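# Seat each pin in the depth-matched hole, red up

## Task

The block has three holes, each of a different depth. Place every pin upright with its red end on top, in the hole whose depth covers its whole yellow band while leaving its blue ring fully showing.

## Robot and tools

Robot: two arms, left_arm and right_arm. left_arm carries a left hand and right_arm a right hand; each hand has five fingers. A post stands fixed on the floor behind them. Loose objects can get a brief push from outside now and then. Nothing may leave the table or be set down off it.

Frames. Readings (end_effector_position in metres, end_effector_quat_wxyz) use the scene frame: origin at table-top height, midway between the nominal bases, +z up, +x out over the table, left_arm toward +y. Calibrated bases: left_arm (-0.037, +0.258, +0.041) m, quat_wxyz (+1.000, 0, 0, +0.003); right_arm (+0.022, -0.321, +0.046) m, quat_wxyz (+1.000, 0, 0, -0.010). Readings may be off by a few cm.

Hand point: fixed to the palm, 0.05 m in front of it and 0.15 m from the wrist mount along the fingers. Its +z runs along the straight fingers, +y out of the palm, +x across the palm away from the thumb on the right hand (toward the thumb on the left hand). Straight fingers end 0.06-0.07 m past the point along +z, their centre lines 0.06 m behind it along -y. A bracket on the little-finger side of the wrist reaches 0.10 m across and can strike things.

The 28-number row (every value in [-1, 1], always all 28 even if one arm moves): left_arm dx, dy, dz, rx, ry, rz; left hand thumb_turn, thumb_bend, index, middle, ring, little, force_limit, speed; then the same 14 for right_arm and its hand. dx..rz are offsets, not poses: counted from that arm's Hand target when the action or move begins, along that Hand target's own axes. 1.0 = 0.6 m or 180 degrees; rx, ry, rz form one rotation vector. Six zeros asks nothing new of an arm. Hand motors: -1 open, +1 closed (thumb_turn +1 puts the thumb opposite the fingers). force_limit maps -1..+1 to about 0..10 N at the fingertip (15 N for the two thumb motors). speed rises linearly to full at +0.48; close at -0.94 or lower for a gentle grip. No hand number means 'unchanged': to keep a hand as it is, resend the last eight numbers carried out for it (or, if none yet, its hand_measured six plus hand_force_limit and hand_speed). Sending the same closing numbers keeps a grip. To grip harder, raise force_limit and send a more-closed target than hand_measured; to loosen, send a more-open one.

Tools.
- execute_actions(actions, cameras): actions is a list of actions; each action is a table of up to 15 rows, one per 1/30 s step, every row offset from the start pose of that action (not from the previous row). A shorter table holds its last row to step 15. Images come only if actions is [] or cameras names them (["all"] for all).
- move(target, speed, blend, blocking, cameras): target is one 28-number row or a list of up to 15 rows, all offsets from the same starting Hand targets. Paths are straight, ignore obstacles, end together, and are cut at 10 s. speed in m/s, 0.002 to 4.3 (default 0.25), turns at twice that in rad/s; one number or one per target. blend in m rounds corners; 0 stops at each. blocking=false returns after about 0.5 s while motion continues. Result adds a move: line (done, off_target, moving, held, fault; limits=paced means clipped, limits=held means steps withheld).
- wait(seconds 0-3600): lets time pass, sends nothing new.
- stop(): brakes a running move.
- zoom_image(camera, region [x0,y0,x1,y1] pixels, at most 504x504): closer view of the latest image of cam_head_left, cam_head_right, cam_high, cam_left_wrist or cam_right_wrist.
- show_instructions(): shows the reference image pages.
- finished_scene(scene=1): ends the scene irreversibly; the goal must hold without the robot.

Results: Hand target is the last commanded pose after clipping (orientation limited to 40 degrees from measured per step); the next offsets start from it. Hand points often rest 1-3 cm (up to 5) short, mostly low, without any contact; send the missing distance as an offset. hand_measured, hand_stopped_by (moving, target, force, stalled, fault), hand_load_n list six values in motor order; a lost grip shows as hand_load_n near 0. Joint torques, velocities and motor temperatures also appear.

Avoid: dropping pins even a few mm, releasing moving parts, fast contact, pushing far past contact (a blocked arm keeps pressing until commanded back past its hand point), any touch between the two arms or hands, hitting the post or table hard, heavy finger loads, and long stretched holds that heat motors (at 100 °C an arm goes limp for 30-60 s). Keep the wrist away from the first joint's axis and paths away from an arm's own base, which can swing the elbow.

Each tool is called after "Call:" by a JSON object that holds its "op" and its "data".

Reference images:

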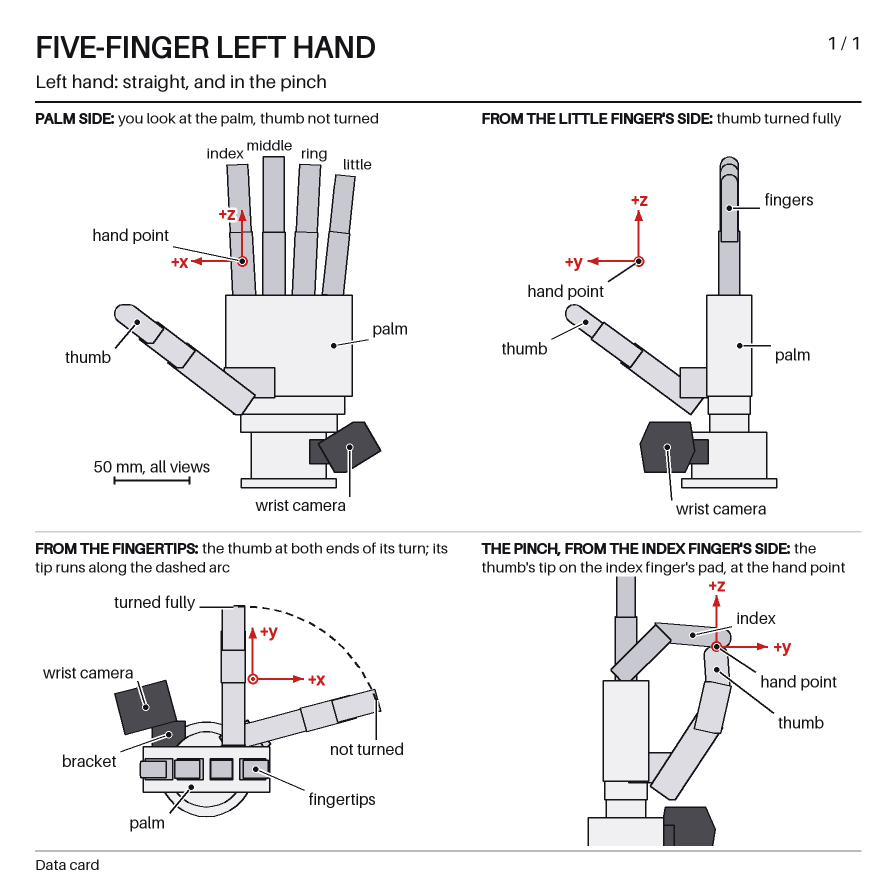

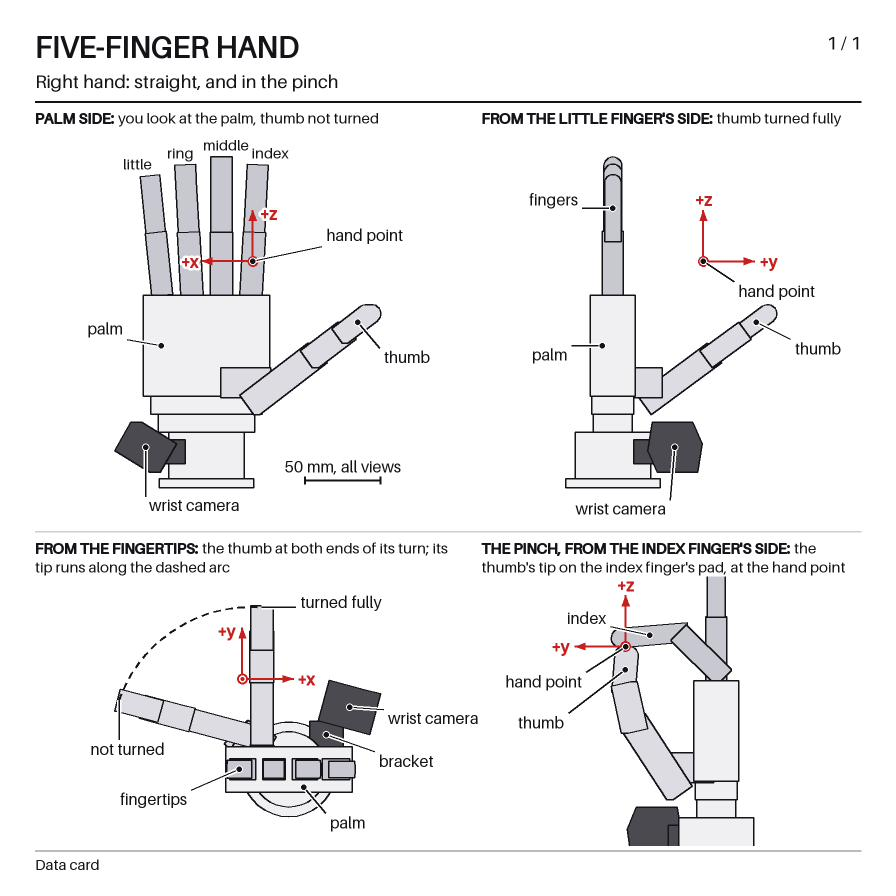

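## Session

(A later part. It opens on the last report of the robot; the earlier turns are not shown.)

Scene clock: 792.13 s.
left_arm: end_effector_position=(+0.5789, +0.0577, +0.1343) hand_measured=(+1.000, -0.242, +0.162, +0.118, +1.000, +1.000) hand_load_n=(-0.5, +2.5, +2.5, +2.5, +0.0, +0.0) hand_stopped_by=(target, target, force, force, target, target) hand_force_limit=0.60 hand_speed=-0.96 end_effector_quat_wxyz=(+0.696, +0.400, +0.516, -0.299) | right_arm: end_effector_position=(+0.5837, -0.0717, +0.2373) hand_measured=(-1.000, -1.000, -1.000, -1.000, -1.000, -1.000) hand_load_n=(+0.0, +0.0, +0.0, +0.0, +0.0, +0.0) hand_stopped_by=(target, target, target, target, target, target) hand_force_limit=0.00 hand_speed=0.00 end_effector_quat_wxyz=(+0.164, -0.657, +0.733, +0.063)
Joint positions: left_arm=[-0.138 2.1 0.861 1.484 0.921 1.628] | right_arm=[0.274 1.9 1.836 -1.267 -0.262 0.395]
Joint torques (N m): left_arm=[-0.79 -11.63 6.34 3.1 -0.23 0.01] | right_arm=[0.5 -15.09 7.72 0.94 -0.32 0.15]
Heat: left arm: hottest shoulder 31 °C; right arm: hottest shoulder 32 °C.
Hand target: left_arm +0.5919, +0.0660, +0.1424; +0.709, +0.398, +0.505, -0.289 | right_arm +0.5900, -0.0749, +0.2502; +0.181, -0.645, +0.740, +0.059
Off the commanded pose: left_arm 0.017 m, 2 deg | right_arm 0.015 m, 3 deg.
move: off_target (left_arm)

Call:
{"op": "execute_actions", "data": {"actions": [], "cameras": ["all"]}}

Call:
{"op": "zoom_image", "data": {"camera": "cam_right_wrist", "region": [290, 200, 460, 370]}}

Call:
{"op": "zoom_image", "data": {"camera": "cam_high", "region": [460, 120, 560, 220]}}

Scene clock: 792.80 s.
left_arm: end_effector_position=(+0.5789, +0.0577, +0.1343) hand_measured=(+1.000, -0.242, +0.162, +0.118, +1.000, +1.000) hand_load_n=(-1.0, +2.5, +2.5, +2.5, +0.0, +0.0) hand_stopped_by=(target, target, force, force, target, target) hand_force_limit=0.60 hand_speed=-0.96 end_effector_quat_wxyz=(+0.696, +0.400, +0.516, -0.299) | right_arm: end_effector_position=(+0.5837, -0.0717, +0.2373) hand_measured=(-1.000, -1.000, -1.000, -1.000, -1.000, -1.000) hand_load_n=(+0.0, -0.5, +0.0, +0.0, +0.0, +0.0) hand_stopped_by=(target, target, target, target, target, target) hand_force_limit=0.00 hand_speed=0.00 end_effector_quat_wxyz=(+0.164, -0.657, +0.733, +0.063)
Joint positions: left_arm=[-0.138 2.1 0.861 1.484 0.921 1.628] | right_arm=[0.274 1.9 1.836 -1.267 -0.262 0.395]
Joint velocities: within noise
Joint torques (N m): left_arm=[-0.91 -10.99 6.38 3.1 -0.26 0.03] | right_arm=[0.56 -15.33 7.75 0.96 -0.34 0.15]
Motor temperatures (°C): left_arm=[29 31 27 24 21 21] | right_arm=[23 32 32 24 25 24]
Heat: left arm: hottest shoulder 31 °C; right arm: hottest shoulder 32 °C.
Hand target: left_arm +0.5919, +0.0660, +0.1424; +0.709, +0.398, +0.505, -0.289 | right_arm +0.5900, -0.0749, +0.2502; +0.181, -0.645, +0.740, +0.059
Off the commanded pose: left_arm 0.017 m, 2 deg | right_arm 0.015 m, 3 deg.
camera_calibration:
cam_left_wrist: T_world_to_cam=[[-0.68602, -0.49312, -0.53498, 0.50319], [0.21018, 0.56963, -0.79457, -0.05033], [0.69656, -0.65754, -0.28714, -0.20931]] pos_world=[0.50157, 0.13917, 0.1691]
cam_right_wrist: T_world_to_cam=[[-0.95926, -0.12242, -0.25462, 0.61623], [-0.26826, 0.67743, 0.68493, 0.04489], [0.08864, 0.72533, -0.68267, 0.28103]] pos_world=[0.57825, -0.15881, 0.31801]

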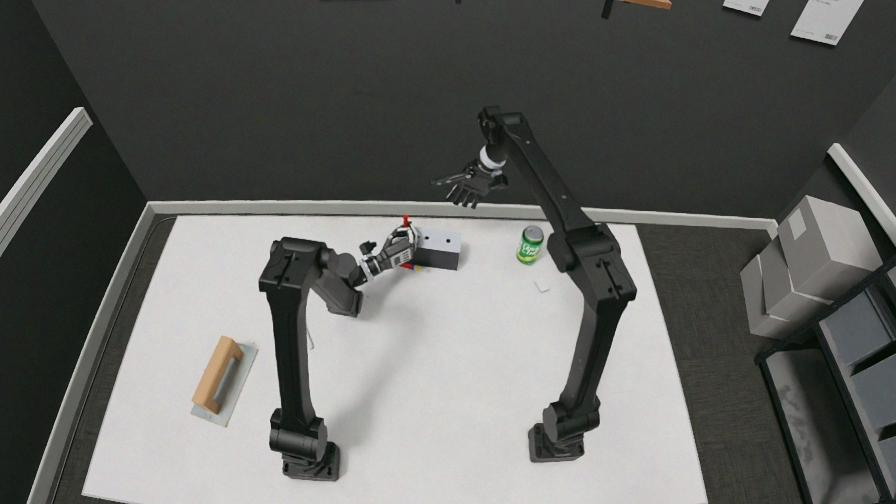

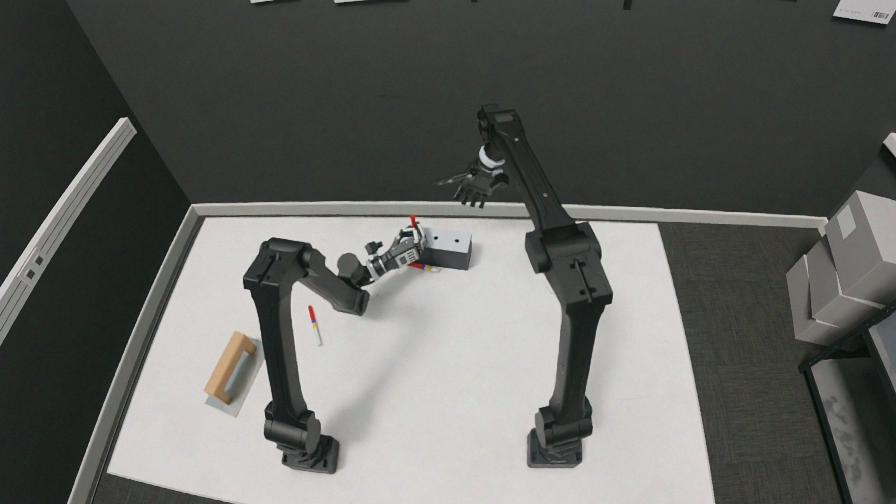

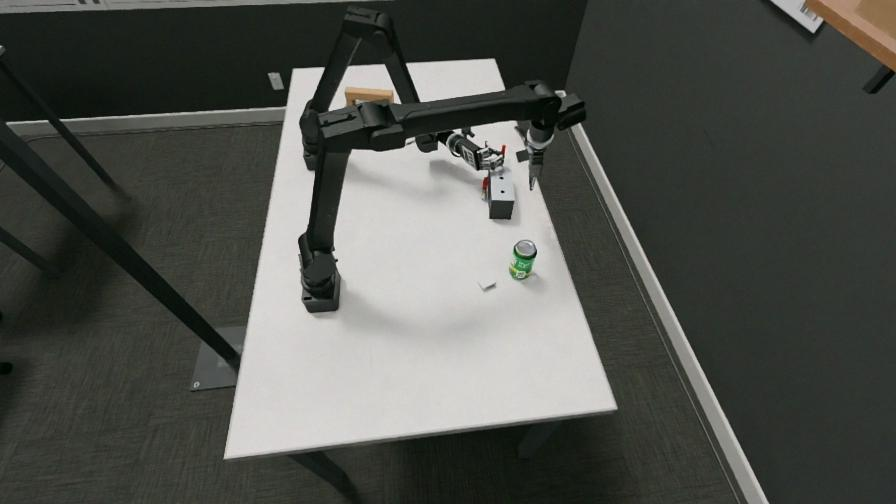

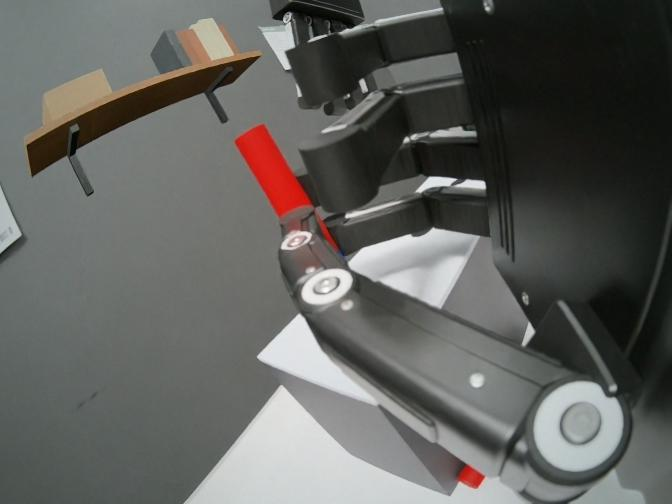

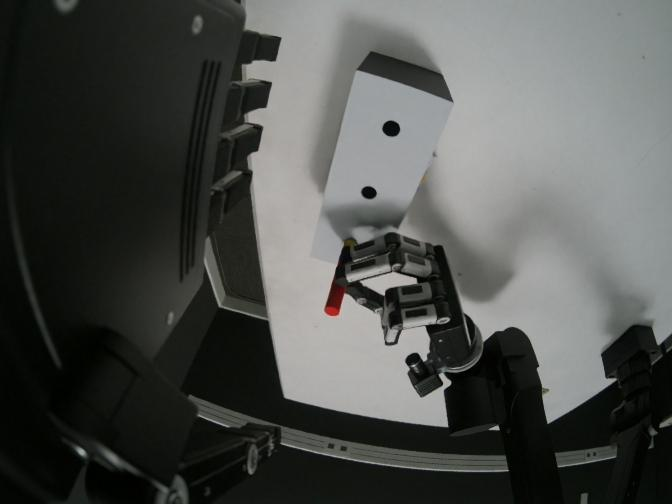

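Scaled by 2.965 from the camera's image (finer frame: 960x720).

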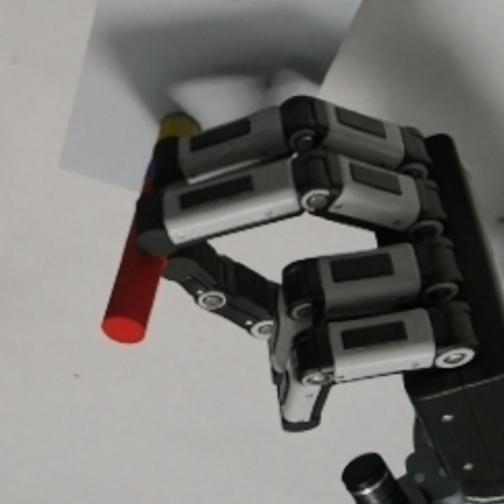

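Scaled by 5.040 from the camera's image (finer frame: 1280x720).

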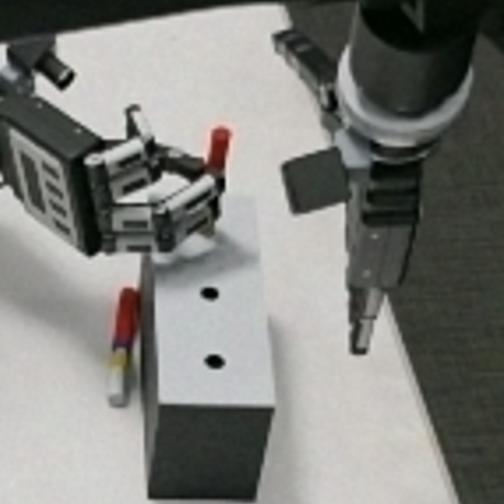

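Call:
{"op": "zoom_image", "data": {"camera": "cam_right_wrist", "region": [320, 220, 380, 280]}}

Call:
{"op": "zoom_image", "data": {"camera": "cam_right_wrist", "region": [310, 210, 400, 300]}}

Call:
{"op": "zoom_image", "data": {"camera": "cam_high", "region": [480, 130, 520, 170]}}

Call:
{"op": "zoom_image", "data": {"camera": "cam_left_wrist", "region": [200, 100, 400, 300]}}

Scaled by 8.400 from the camera's image (finer frame: 960x720).

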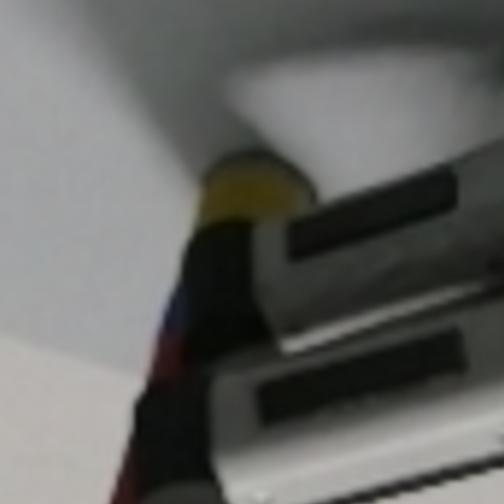

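Scaled by 5.600 from the camera's image (finer frame: 960x720).

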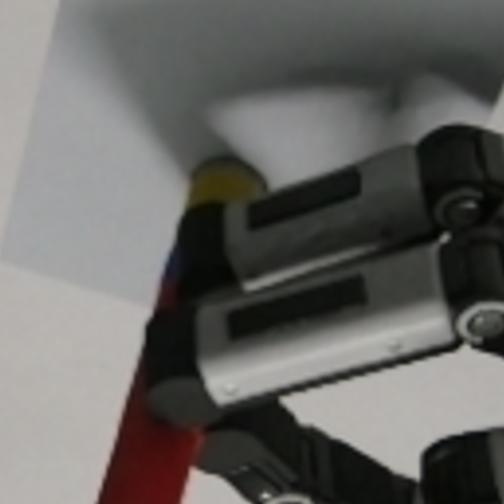

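Scaled by 12.600 from the camera's image (finer frame: 1280x720).

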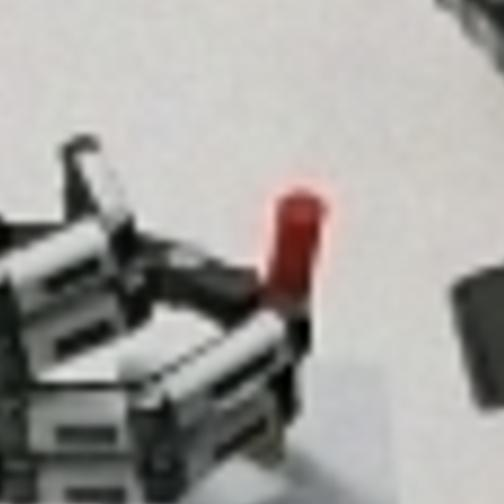

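Scaled by 2.520 from the camera's image (finer frame: 960x720).

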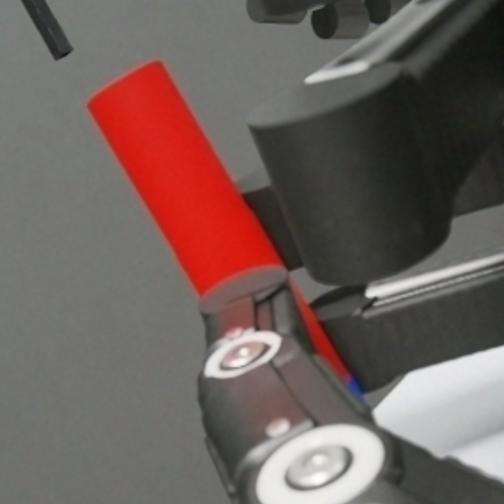

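Call:
{"op": "move", "data": {"target": [0, 0, 0, 0, 0, 0, 1, -0.24, 0.32, 0.32, 1, 1, 0.5, -0.96, 0, 0, 0, 0, 0, 0, -1, -1, -1, -1, -1, -1, 0, 0.0], "cameras": ["cam_right_wrist", "cam_left_wrist"]}}

Call:
{"op": "zoom_image", "data": {"camera": "cam_right_wrist", "region": [310, 220, 410, 320]}}

Scene clock: 801.40 s.
left_arm: end_effector_position=(+0.5759, +0.0524, +0.1345) hand_measured=(+1.000, -0.240, +0.318, +0.256, +1.000, +1.000) hand_load_n=(-3.5, +0.0, +5.0, +7.5, +0.0, +0.0) hand_stopped_by=(target, target, target, force, target, target) hand_force_limit=0.50 hand_speed=-0.96 end_effector_quat_wxyz=(+0.694, +0.406, +0.511, -0.304) | right_arm: end_effector_position=(+0.5837, -0.0717, +0.2373) hand_measured=(-1.000, -1.000, -1.000, -1.000, -1.000, -1.000) hand_load_n=(+0.0, +0.0, +0.0, +0.0, +0.0, +0.0) hand_stopped_by=(target, target, target, target, target, target) hand_force_limit=0.00 hand_speed=0.00 end_effector_quat_wxyz=(+0.164, -0.657, +0.733, +0.063)
Joint positions: left_arm=[-0.144 2.102 0.861 1.49 0.931 1.628] | right_arm=[0.274 1.9 1.836 -1.267 -0.262 0.395]
Joint torques (N m): left_arm=[-0.97 -11.58 6.38 2.95 -0.7 0.03] | right_arm=[0.85 -15.33 7.75 0.98 -0.32 0.13]
Heat: left arm: hottest shoulder 32 °C; right arm: hottest shoulder 32 °C.
Hand target: left_arm +0.5919, +0.0660, +0.1424; +0.709, +0.398, +0.505, -0.289 | right_arm +0.5900, -0.0749, +0.2502; +0.181, -0.645, +0.740, +0.059
Off the commanded pose: left_arm 0.022 m, 3 deg | right_arm 0.015 m, 3 deg.
move: done
cam_left_wrist: T_world_to_cam=[[-0.69147, -0.48063, -0.53932, 0.50172], [0.22351, 0.56759, -0.79239, -0.05432], [0.68697, -0.66845, -0.28505, -0.205]] pos_world=[0.49989, 0.13494, 0.16911]
cam_right_wrist: T_world_to_cam=[[-0.95926, -0.12242, -0.25462, 0.61623], [-0.26826, 0.67743, 0.68493, 0.04489], [0.08864, 0.72533, -0.68267, 0.28103]] pos_world=[0.57825, -0.15881, 0.31801]
Images, in order (width x height): cam_left_wrist 672x504, cam_right_wrist 672x504.

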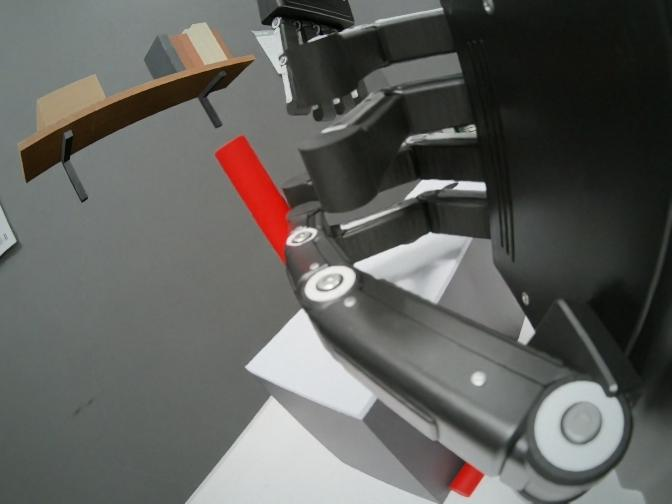

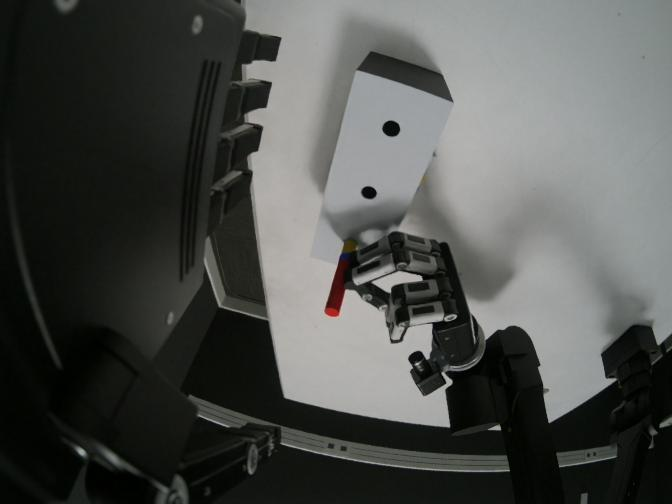

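Scaled by 5.040 from the camera's image (finer frame: 960x720).

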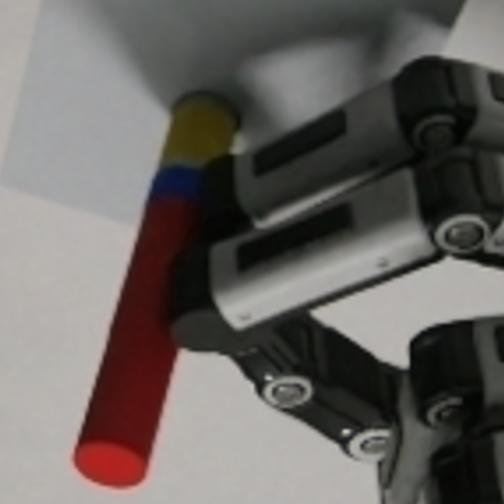

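Call:
{"op": "move", "data": {"target": [0, 0, 0, 0, 0, 0, 1, -0.24, -0.06, -0.10, 1, 1, 0.5, -0.8, 0, 0, 0, 0, 0, 0, -1, -1, -1, -1, -1, -1, 0, 0.0], "cameras": ["cam_right_wrist", "cam_left_wrist"]}}

Call:
{"op": "zoom_image", "data": {"camera": "cam_right_wrist", "region": [310, 220, 410, 320]}}

Scene clock: 806.47 s.
left_arm: end_effector_position=(+0.5761, +0.0526, +0.1346) hand_measured=(+1.000, -0.240, -0.060, -0.100, +1.000, +1.000) hand_load_n=(-1.0, -1.5, +0.0, -0.5, +0.0, +0.0) hand_stopped_by=(target, target, target, target, target, target) hand_force_limit=0.50 hand_speed=-0.80 end_effector_quat_wxyz=(+0.694, +0.406, +0.512, -0.303) | right_arm: end_effector_position=(+0.5837, -0.0717, +0.2373) hand_measured=(-1.000, -1.000, -1.000, -1.000, -1.000, -1.000) hand_load_n=(+0.0, +0.0, +0.0, +0.0, +0.0, +0.0) hand_stopped_by=(target, target, target, target, target, target) hand_force_limit=0.00 hand_speed=0.00 end_effector_quat_wxyz=(+0.164, -0.657, +0.733, +0.063)
Joint positions: left_arm=[-0.144 2.102 0.861 1.49 0.93 1.628] | right_arm=[0.274 1.9 1.836 -1.267 -0.262 0.395]
Joint torques (N m): left_arm=[-1.38 -11.22 6.16 2.84 -0.61 0.03] | right_arm=[0.73 -15.09 7.72 0.99 -0.32 0.14]
Heat: left arm: hottest shoulder 31 °C; right arm: hottest shoulder 32 °C.
Hand target: left_arm +0.5919, +0.0660, +0.1424; +0.709, +0.398, +0.505, -0.289 | right_arm +0.5900, -0.0749, +0.2502; +0.181, -0.645, +0.740, +0.059
Off the commanded pose: left_arm 0.022 m, 3 deg | right_arm 0.015 m, 3 deg.
move: done
cam_left_wrist: T_world_to_cam=[[-0.69074, -0.48191, -0.53911, 0.5016], [0.22267, 0.56757, -0.79264, -0.05397], [0.68797, -0.66755, -0.28474, -0.20554]] pos_world=[0.49989, 0.13514, 0.16911]
cam_right_wrist: T_world_to_cam=[[-0.95926, -0.12242, -0.25462, 0.61623], [-0.26826, 0.67743, 0.68493, 0.04489], [0.08864, 0.72533, -0.68267, 0.28103]] pos_world=[0.57825, -0.15881, 0.31801]
Images, in order (width x height): cam_left_wrist 672x504, cam_right_wrist 672x504.

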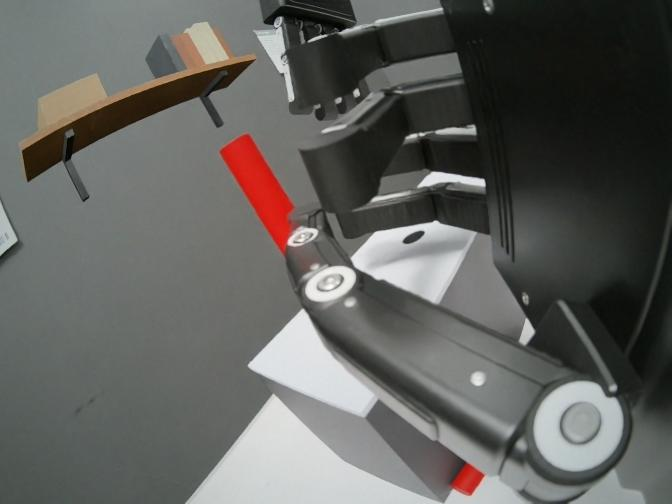

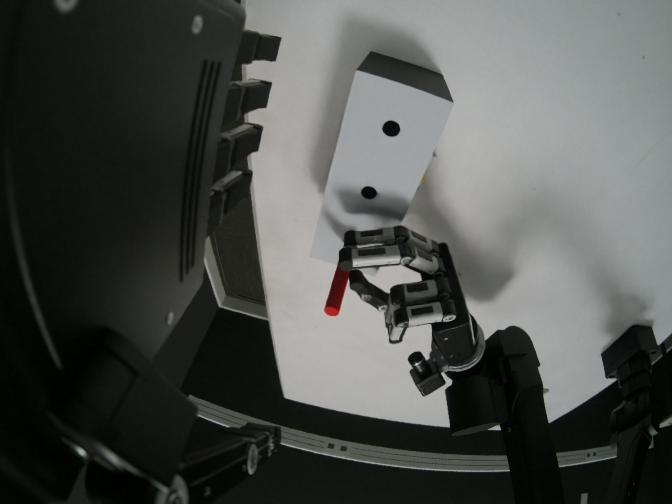

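Scaled by 5.040 from the camera's image (finer frame: 960x720).

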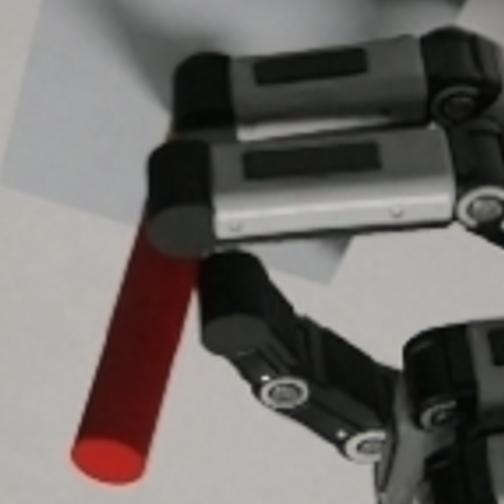

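Call:
{"op": "move", "data": {"target": [-0.0065, -0.0162, -0.0097, 0, 0, 0, 1, -0.24, -0.06, -0.10, 1, 1, 0.5, -0.8, 0, 0, 0, 0, 0, 0, -1, -1, -1, -1, -1, -1, 0, 0.0], "speed": 0.03}}

Scene clock: 808.03 s.
left_arm: end_effector_position=(+0.5757, +0.0540, +0.1374) hand_measured=(+1.000, -0.240, -0.060, -0.100, +1.000, +1.000) hand_load_n=(+0.0, -1.0, +0.0, +0.0, +0.0, +0.0) hand_stopped_by=(target, target, target, target, target, target) hand_force_limit=0.50 hand_speed=-0.80 end_effector_quat_wxyz=(+0.699, +0.404, +0.508, -0.299) | right_arm: end_effector_position=(+0.5837, -0.0717, +0.2373) hand_measured=(-1.000, -1.000, -1.000, -1.000, -1.000, -1.000) hand_load_n=(+0.0, +0.0, +0.0, +0.0, +0.5, +0.0) hand_stopped_by=(target, target, target, target, target, target) hand_force_limit=0.00 hand_speed=0.00 end_effector_quat_wxyz=(+0.164, -0.657, +0.733, +0.063)
Joint positions: left_arm=[-0.144 2.102 0.858 1.505 0.922 1.628] | right_arm=[0.274 1.9 1.836 -1.267 -0.262 0.395]
Joint torques (N m): left_arm=[-1.38 -12.22 3.6 3.19 -0.44 0.02] | right_arm=[0.62 -15.21 7.76 0.99 -0.32 0.15]
Heat: left arm: hottest shoulder 31 °C; right arm: hottest shoulder 32 °C.
Hand target: left_arm +0.5799, +0.0660, +0.1425; +0.709, +0.398, +0.505, -0.289 | right_arm +0.5900, -0.0749, +0.2502; +0.181, -0.645, +0.740, +0.059
Off the commanded pose: left_arm 0.014 m, 2 deg | right_arm 0.015 m, 3 deg.
move: off_target (left_arm)

Call:
{"op": "move", "data": {"target": [-0.0212, -0.0090, -0.0052, 0, 0, 0, 1, -0.24, -0.06, -0.10, 1, 1, 0.5, -0.8, 0, 0, 0, 0, 0, 0, -1, -1, -1, -1, -1, -1, 0, 0.0], "speed": 0.03, "cameras": ["cam_right_wrist"]}}

Scene clock: 809.60 s.
left_arm: end_effector_position=(+0.5688, +0.0618, +0.1358) hand_measured=(+1.000, -0.240, -0.060, -0.100, +1.000, +1.000) hand_load_n=(+0.0, +0.0, +0.0, +0.0, +0.0, +0.0) hand_stopped_by=(target, target, target, target, target, target) hand_force_limit=0.50 hand_speed=-0.80 end_effector_quat_wxyz=(+0.697, +0.398, +0.517, -0.297) | right_arm: end_effector_position=(+0.5837, -0.0717, +0.2373) hand_measured=(-1.000, -1.000, -1.000, -1.000, -1.000, -1.000) hand_load_n=(+0.0, +0.0, +0.0, +0.0, +0.0, +0.0) hand_stopped_by=(target, target, target, target, target, target) hand_force_limit=0.00 hand_speed=0.00 end_effector_quat_wxyz=(+0.164, -0.657, +0.733, +0.063)
Joint positions: left_arm=[-0.135 2.086 0.828 1.505 0.916 1.628] | right_arm=[0.274 1.9 1.836 -1.267 -0.262 0.395]
Joint torques (N m): left_arm=[-1.2 -13.63 3.19 2.97 -0.32 0.04] | right_arm=[0.67 -15.27 7.75 0.94 -0.32 0.14]
Heat: left arm: hottest shoulder 31 °C; right arm: hottest shoulder 32 °C.
Hand target: left_arm +0.5699, +0.0660, +0.1525; +0.709, +0.398, +0.505, -0.289 | right_arm +0.5900, -0.0749, +0.2502; +0.181, -0.645, +0.740, +0.059
Off the commanded pose: left_arm 0.017 m, 2 deg | right_arm 0.015 m, 3 deg.
move: off_target (left_arm)
cam_right_wrist: T_world_to_cam=[[-0.95926, -0.12242, -0.25462, 0.61623], [-0.26826, 0.67743, 0.68493, 0.04489], [0.08864, 0.72533, -0.68267, 0.28103]] pos_world=[0.57825, -0.15881, 0.31801]

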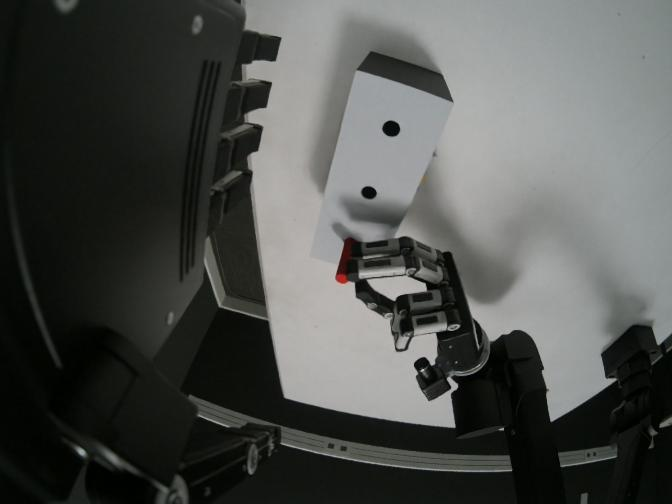

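Call:
{"op": "zoom_image", "data": {"camera": "cam_right_wrist", "region": [310, 210, 400, 300]}}

Scaled by 5.600 from the camera's image (finer frame: 960x720).

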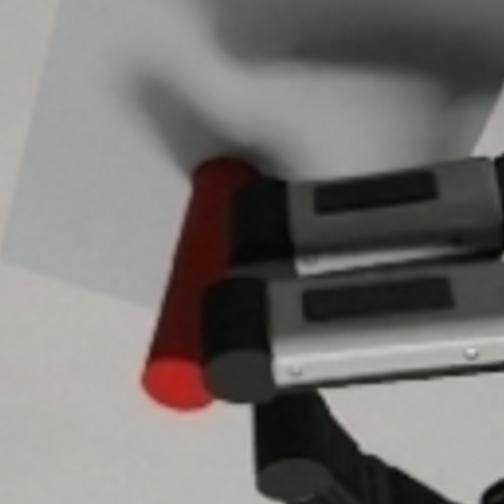

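Call:
{"op": "move", "data": {"target": [-0.0631, 0.0182, 0.0116, 0, 0, 0, 1, -0.10, -0.06, -0.10, 1, 1, 0.5, -0.8, 0, 0, 0, 0, 0, 0, -1, -1, -1, -1, -1, -1, 0, 0.0], "speed": 0.05, "cameras": ["cam_right_wrist", "cam_left_wrist", "cam_high"]}}

Call:
{"op": "zoom_image", "data": {"camera": "cam_right_wrist", "region": [310, 210, 430, 330]}}

Call:
{"op": "zoom_image", "data": {"camera": "cam_high", "region": [470, 120, 530, 180]}}

Scene clock: 814.70 s.
left_arm: end_effector_position=(+0.5689, +0.0617, +0.1836) hand_measured=(+1.000, -0.100, -0.060, -0.100, +1.000, +1.000) hand_load_n=(+0.5, +0.0, +0.0, +0.0, +0.0, +0.0) hand_stopped_by=(target, target, target, target, target, target) hand_force_limit=0.50 hand_speed=-0.80 end_effector_quat_wxyz=(+0.705, +0.401, +0.506, -0.292) | right_arm: end_effector_position=(+0.5837, -0.0717, +0.2373) hand_measured=(-1.000, -1.000, -1.000, -1.000, -1.000, -1.000) hand_load_n=(+0.0, +0.0, +0.0, +0.0, +0.0, +0.0) hand_stopped_by=(target, target, target, target, target, target) hand_force_limit=0.00 hand_speed=0.00 end_effector_quat_wxyz=(+0.164, -0.657, +0.733, +0.063)
Joint positions: left_arm=[-0.135 1.97 0.815 1.43 0.916 1.628] | right_arm=[0.274 1.9 1.836 -1.267 -0.262 0.395]
Joint torques (N m): left_arm=[-1.08 -13.16 3.96 1.72 -0.32 0.04] | right_arm=[0.73 -15.27 7.75 0.96 -0.32 0.14]
Heat: left arm: hottest shoulder 32 °C; right arm: hottest shoulder 32 °C.
Hand target: left_arm +0.5699, +0.0659, +0.1925; +0.709, +0.398, +0.505, -0.289 | right_arm +0.5900, -0.0749, +0.2502; +0.181, -0.645, +0.740, +0.059
Off the commanded pose: left_arm 0.010 m, 1 deg | right_arm 0.015 m, 3 deg.
move: done
cam_left_wrist: T_world_to_cam=[[-0.66584, -0.50095, -0.55291, 0.51706], [0.23001, 0.56715, -0.79084, -0.02315], [0.70976, -0.65374, -0.26241, -0.19789]] pos_world=[0.49006, 0.14278, 0.21565]
cam_right_wrist: T_world_to_cam=[[-0.95926, -0.12242, -0.25462, 0.61623], [-0.26826, 0.67743, 0.68493, 0.04489], [0.08864, 0.72533, -0.68267, 0.28103]] pos_world=[0.57825, -0.15881, 0.31801]
Images, in order (width x height): cam_high 896x504, cam_left_wrist 672x504, cam_right_wrist 672x504.

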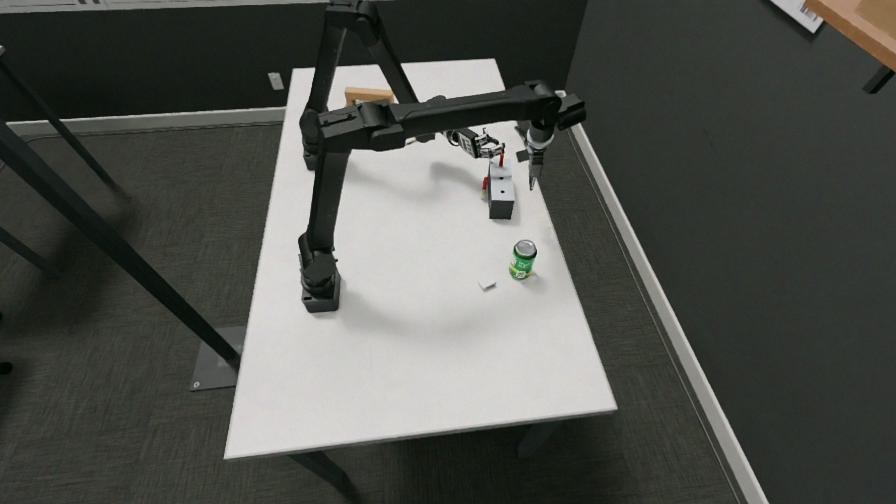

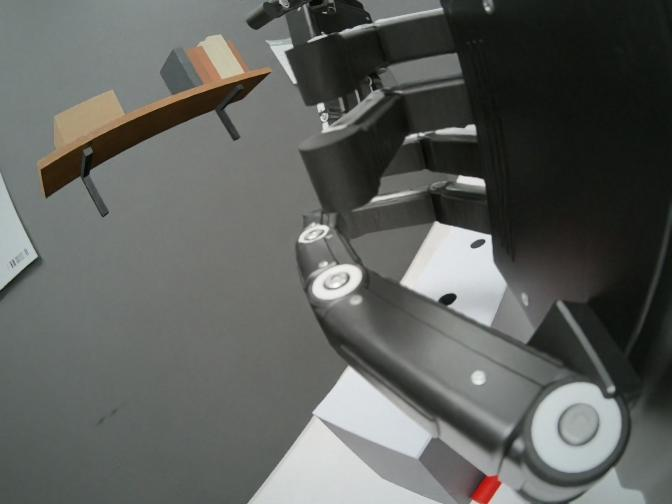

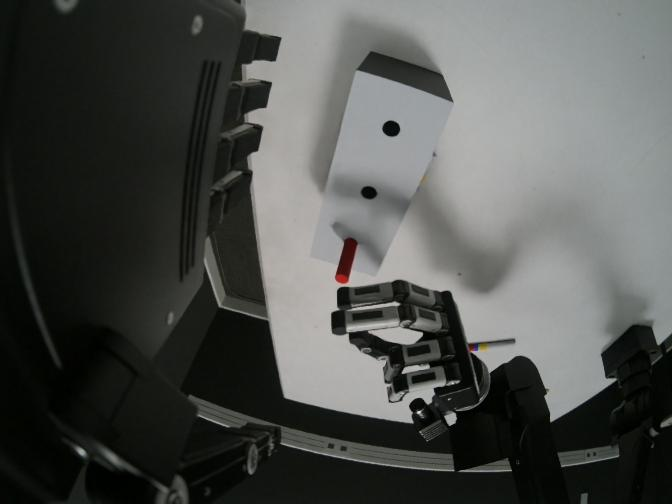

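Scaled by 4.200 from the camera's image (finer frame: 960x720).

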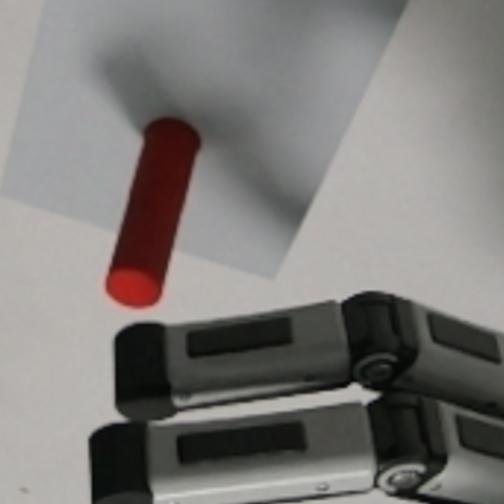

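Scaled by 8.400 from the camera's image (finer frame: 1280x720).

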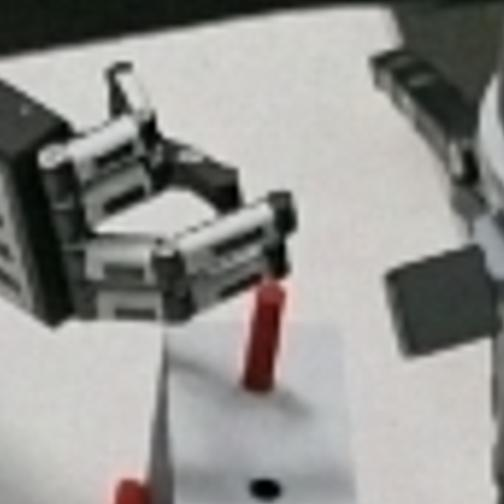

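Call:
{"op": "move", "data": {"target": [0.0081, 0.0212, 0.0107, 0, 0, 0, 1, -0.10, -0.06, -0.10, 1, 1, 0.5, -0.8, 0, 0, 0, 0, 0, 0, -1, -1, -1, -1, -1, -1, 0, 0.0], "speed": 0.03, "cameras": ["cam_right_wrist", "cam_high"]}}

Call:
{"op": "zoom_image", "data": {"camera": "cam_right_wrist", "region": [310, 210, 430, 330]}}

Call:
{"op": "zoom_image", "data": {"camera": "cam_high", "region": [470, 120, 530, 180]}}

Scene clock: 817.03 s.
left_arm: end_effector_position=(+0.5729, +0.0617, +0.1826) hand_measured=(+1.000, -0.100, -0.060, -0.100, +1.000, +1.000) hand_load_n=(+0.0, +0.0, +0.0, +0.0, +0.0, +0.0) hand_stopped_by=(target, target, target, target, target, target) hand_force_limit=0.50 hand_speed=-0.80 end_effector_quat_wxyz=(+0.702, +0.401, +0.510, -0.294) | right_arm: end_effector_position=(+0.5837, -0.0717, +0.2373) hand_measured=(-1.000, -1.000, -1.000, -1.000, -1.000, -1.000) hand_load_n=(+0.0, +0.0, +0.0, +0.0, +0.0, +0.0) hand_stopped_by=(target, target, target, target, target, target) hand_force_limit=0.00 hand_speed=0.00 end_effector_quat_wxyz=(+0.164, -0.657, +0.733, +0.063)
Joint positions: left_arm=[-0.133 1.97 0.826 1.408 0.919 1.628] | right_arm=[0.274 1.9 1.836 -1.267 -0.262 0.395]
Joint torques (N m): left_arm=[-0.85 -11.99 6.78 1.78 -0.13 0.06] | right_arm=[0.62 -15.21 7.73 0.95 -0.33 0.13]
Heat: left arm: hottest shoulder 32 °C; right arm: hottest shoulder 32 °C.
Hand target: left_arm +0.5849, +0.0669, +0.1925; +0.709, +0.398, +0.505, -0.289 | right_arm +0.5900, -0.0749, +0.2502; +0.181, -0.645, +0.740, +0.059
Off the commanded pose: left_arm 0.016 m, 1 deg | right_arm 0.015 m, 3 deg.
move: off_target (left_arm)
cam_right_wrist: T_world_to_cam=[[-0.95926, -0.12242, -0.25462, 0.61623], [-0.26826, 0.67743, 0.68493, 0.04489], [0.08864, 0.72533, -0.68267, 0.28103]] pos_world=[0.57825, -0.15881, 0.31801]
Images, in order (width x height): cam_high 896x504, cam_right_wrist 672x504.

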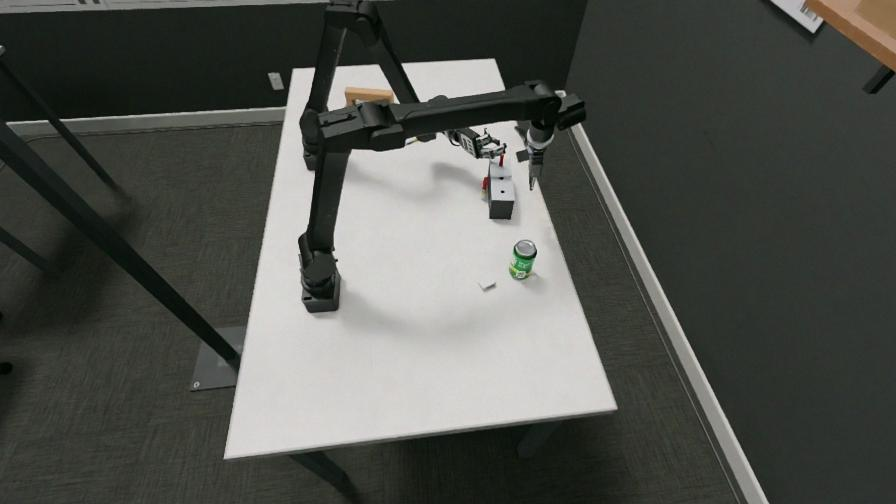

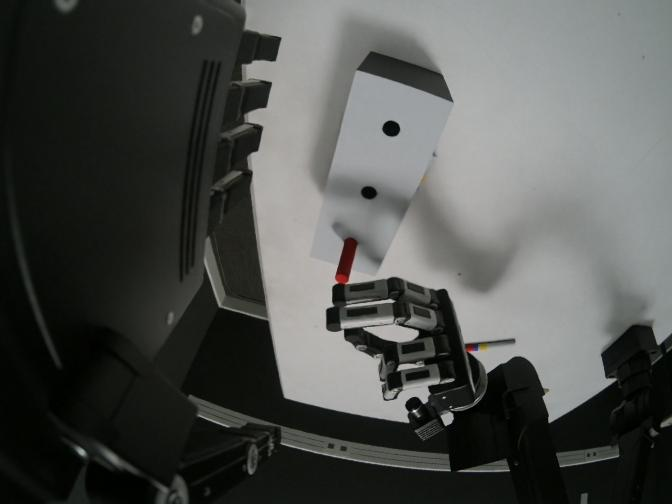

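Scaled by 4.200 from the camera's image (finer frame: 960x720).

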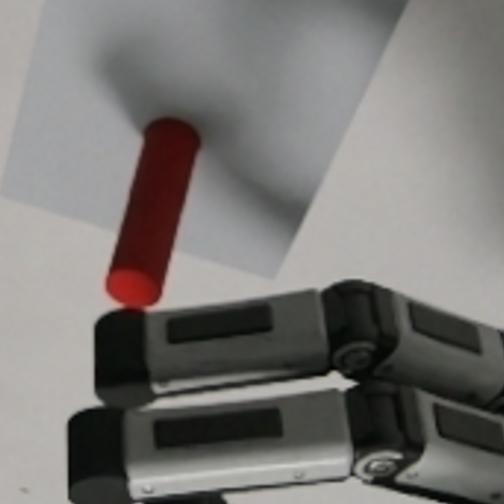

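Scaled by 8.400 from the camera's image (finer frame: 1280x720).

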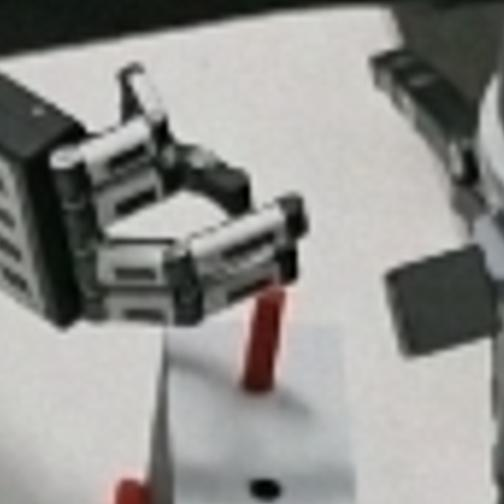

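Call:
{"op": "move", "data": {"target": [0.0054, 0.0141, 0.0071, 0, 0, 0, 1, -0.10, -0.06, -0.10, 1, 1, 0.5, -0.8, 0, 0, 0, 0, 0, 0, -1, -1, -1, -1, -1, -1, 0, 0.0], "speed": 0.03}}

Scene clock: 818.90 s.
left_arm: end_effector_position=(+0.5821, +0.0620, +0.1903) hand_measured=(+1.000, -0.100, -0.060, -0.100, +1.000, +1.000) hand_load_n=(+0.5, -0.5, +0.0, +0.0, +0.0, +0.0) hand_stopped_by=(target, target, target, target, target, target) hand_force_limit=0.50 hand_speed=-0.80 end_effector_quat_wxyz=(+0.706, +0.402, +0.505, -0.291) | right_arm: end_effector_position=(+0.5837, -0.0717, +0.2373) hand_measured=(-1.000, -1.000, -1.000, -1.000, -1.000, -1.000) hand_load_n=(+0.0, +0.0, +0.0, +0.0, +0.0, +0.0) hand_stopped_by=(target, target, target, target, target, target) hand_force_limit=0.00 hand_speed=0.00 end_effector_quat_wxyz=(+0.164, -0.657, +0.733, +0.063)
Joint positions: left_arm=[-0.13 1.97 0.854 1.395 0.922 1.628] | right_arm=[0.274 1.9 1.836 -1.267 -0.262 0.395]
Joint torques (N m): left_arm=[-0.85 -11.11 7.13 1.72 -0.14 0.02] | right_arm=[0.73 -15.09 7.73 0.98 -0.31 0.13]
Heat: left arm: hottest shoulder 32 °C; right arm: hottest shoulder 32 °C.
Hand target: left_arm +0.5949, +0.0676, +0.1925; +0.709, +0.398, +0.505, -0.289 | right_arm +0.5900, -0.0749, +0.2502; +0.181, -0.645, +0.740, +0.059
Off the commanded pose: left_arm 0.014 m, 1 deg | right_arm 0.015 m, 3 deg.
move: off_target (left_arm)

Call:
{"op": "move", "data": {"target": [-0.0001, 0.0043, -0.0071, 0, 0, 0, 1, -0.10, -0.06, -0.10, 1, 1, 0.5, -0.8, 0, 0, 0, 0, 0, 0, -1, -1, -1, -1, -1, -1, 0, 0.0], "speed": 0.02, "cameras": ["cam_right_wrist", "cam_high", "cam_left_wrist"]}}

Call:
{"op": "zoom_image", "data": {"camera": "cam_right_wrist", "region": [310, 210, 430, 330]}}

Call:
{"op": "zoom_image", "data": {"camera": "cam_high", "region": [470, 120, 530, 180]}}

Scene clock: 821.23 s.
left_arm: end_effector_position=(+0.5829, +0.0672, +0.1899) hand_measured=(+1.000, -0.100, -0.060, -0.100, +1.000, +1.000) hand_load_n=(+0.0, +0.0, +0.0, +0.0, +0.0, +0.0) hand_stopped_by=(target, target, target, target, target, target) hand_force_limit=0.50 hand_speed=-0.80 end_effector_quat_wxyz=(+0.705, +0.402, +0.506, -0.291) | right_arm: end_effector_position=(+0.5837, -0.0717, +0.2373) hand_measured=(-1.000, -1.000, -1.000, -1.000, -1.000, -1.000) hand_load_n=(+0.0, -0.5, +0.0, +0.0, +0.0, +0.0) hand_stopped_by=(target, target, target, target, target, target) hand_force_limit=0.00 hand_speed=0.00 end_effector_quat_wxyz=(+0.164, -0.657, +0.733, +0.063)
Joint positions: left_arm=[-0.119 1.97 0.854 1.395 0.931 1.626] | right_arm=[0.274 1.9 1.836 -1.267 -0.262 0.395]
Joint torques (N m): left_arm=[-1.03 -10.99 6.9 1.95 -0.15 -0.07] | right_arm=[0.67 -15.09 7.76 0.98 -0.34 0.13]
Heat: left arm: hottest shoulder 32 °C; right arm: hottest shoulder 32 °C.
Hand target: left_arm +0.5949, +0.0726, +0.1925; +0.709, +0.398, +0.505, -0.289 | right_arm +0.5900, -0.0749, +0.2502; +0.181, -0.645, +0.740, +0.059
Off the commanded pose: left_arm 0.013 m, 1 deg | right_arm 0.015 m, 3 deg.
move: off_target (left_arm)
cam_left_wrist: T_world_to_cam=[[-0.66442, -0.4995, -0.55592, 0.5322], [0.23154, 0.56966, -0.78859, -0.02601], [0.71059, -0.65267, -0.26284, -0.20312]] pos_world=[0.50396, 0.14808, 0.22196]
cam_right_wrist: T_world_to_cam=[[-0.95926, -0.12242, -0.25462, 0.61623], [-0.26826, 0.67743, 0.68493, 0.04489], [0.08864, 0.72533, -0.68267, 0.28103]] pos_world=[0.57825, -0.15881, 0.31801]
Images, in order (width x height): cam_high 896x504, cam_left_wrist 672x504, cam_right_wrist 672x504.

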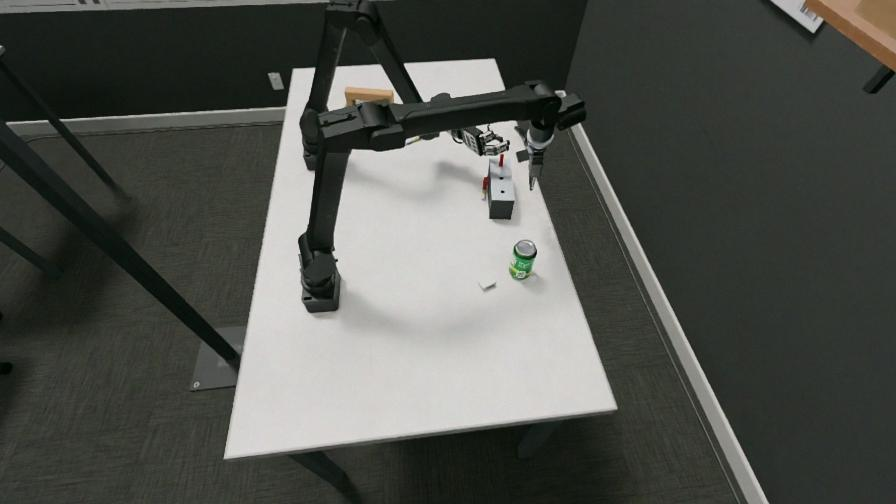

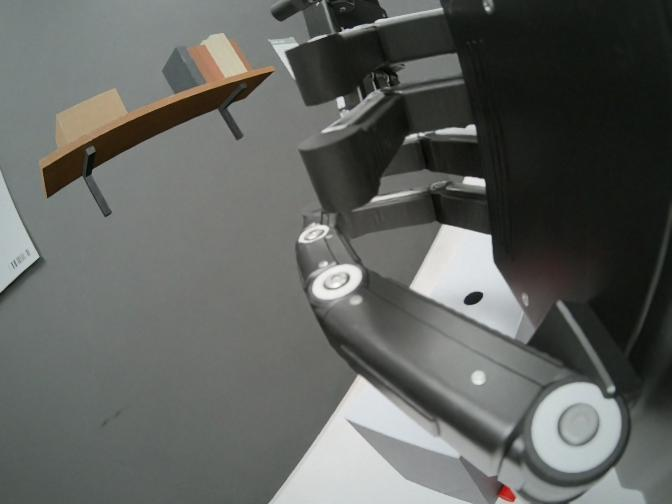

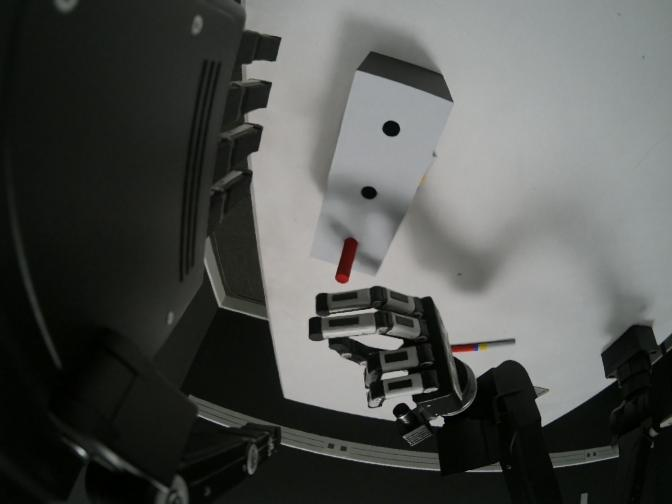

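Scaled by 4.200 from the camera's image (finer frame: 960x720).

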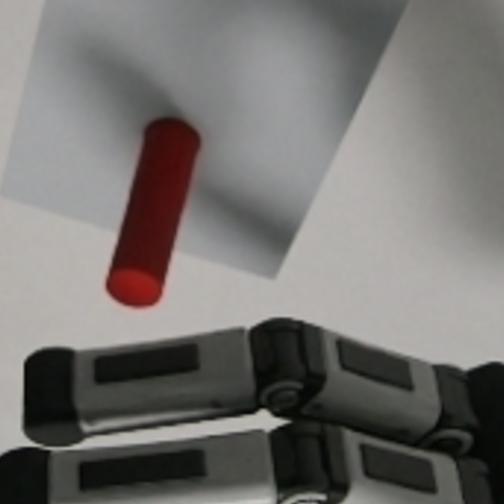

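Scaled by 8.400 from the camera's image (finer frame: 1280x720).

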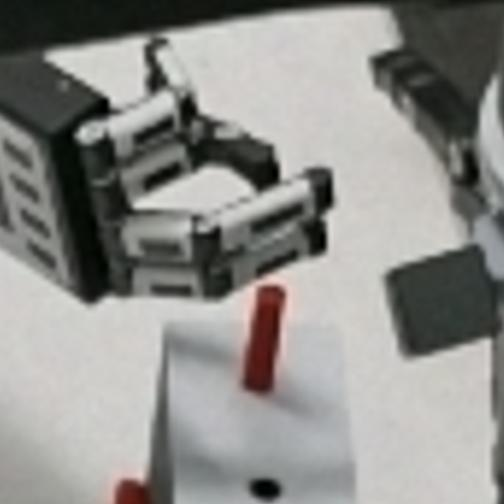

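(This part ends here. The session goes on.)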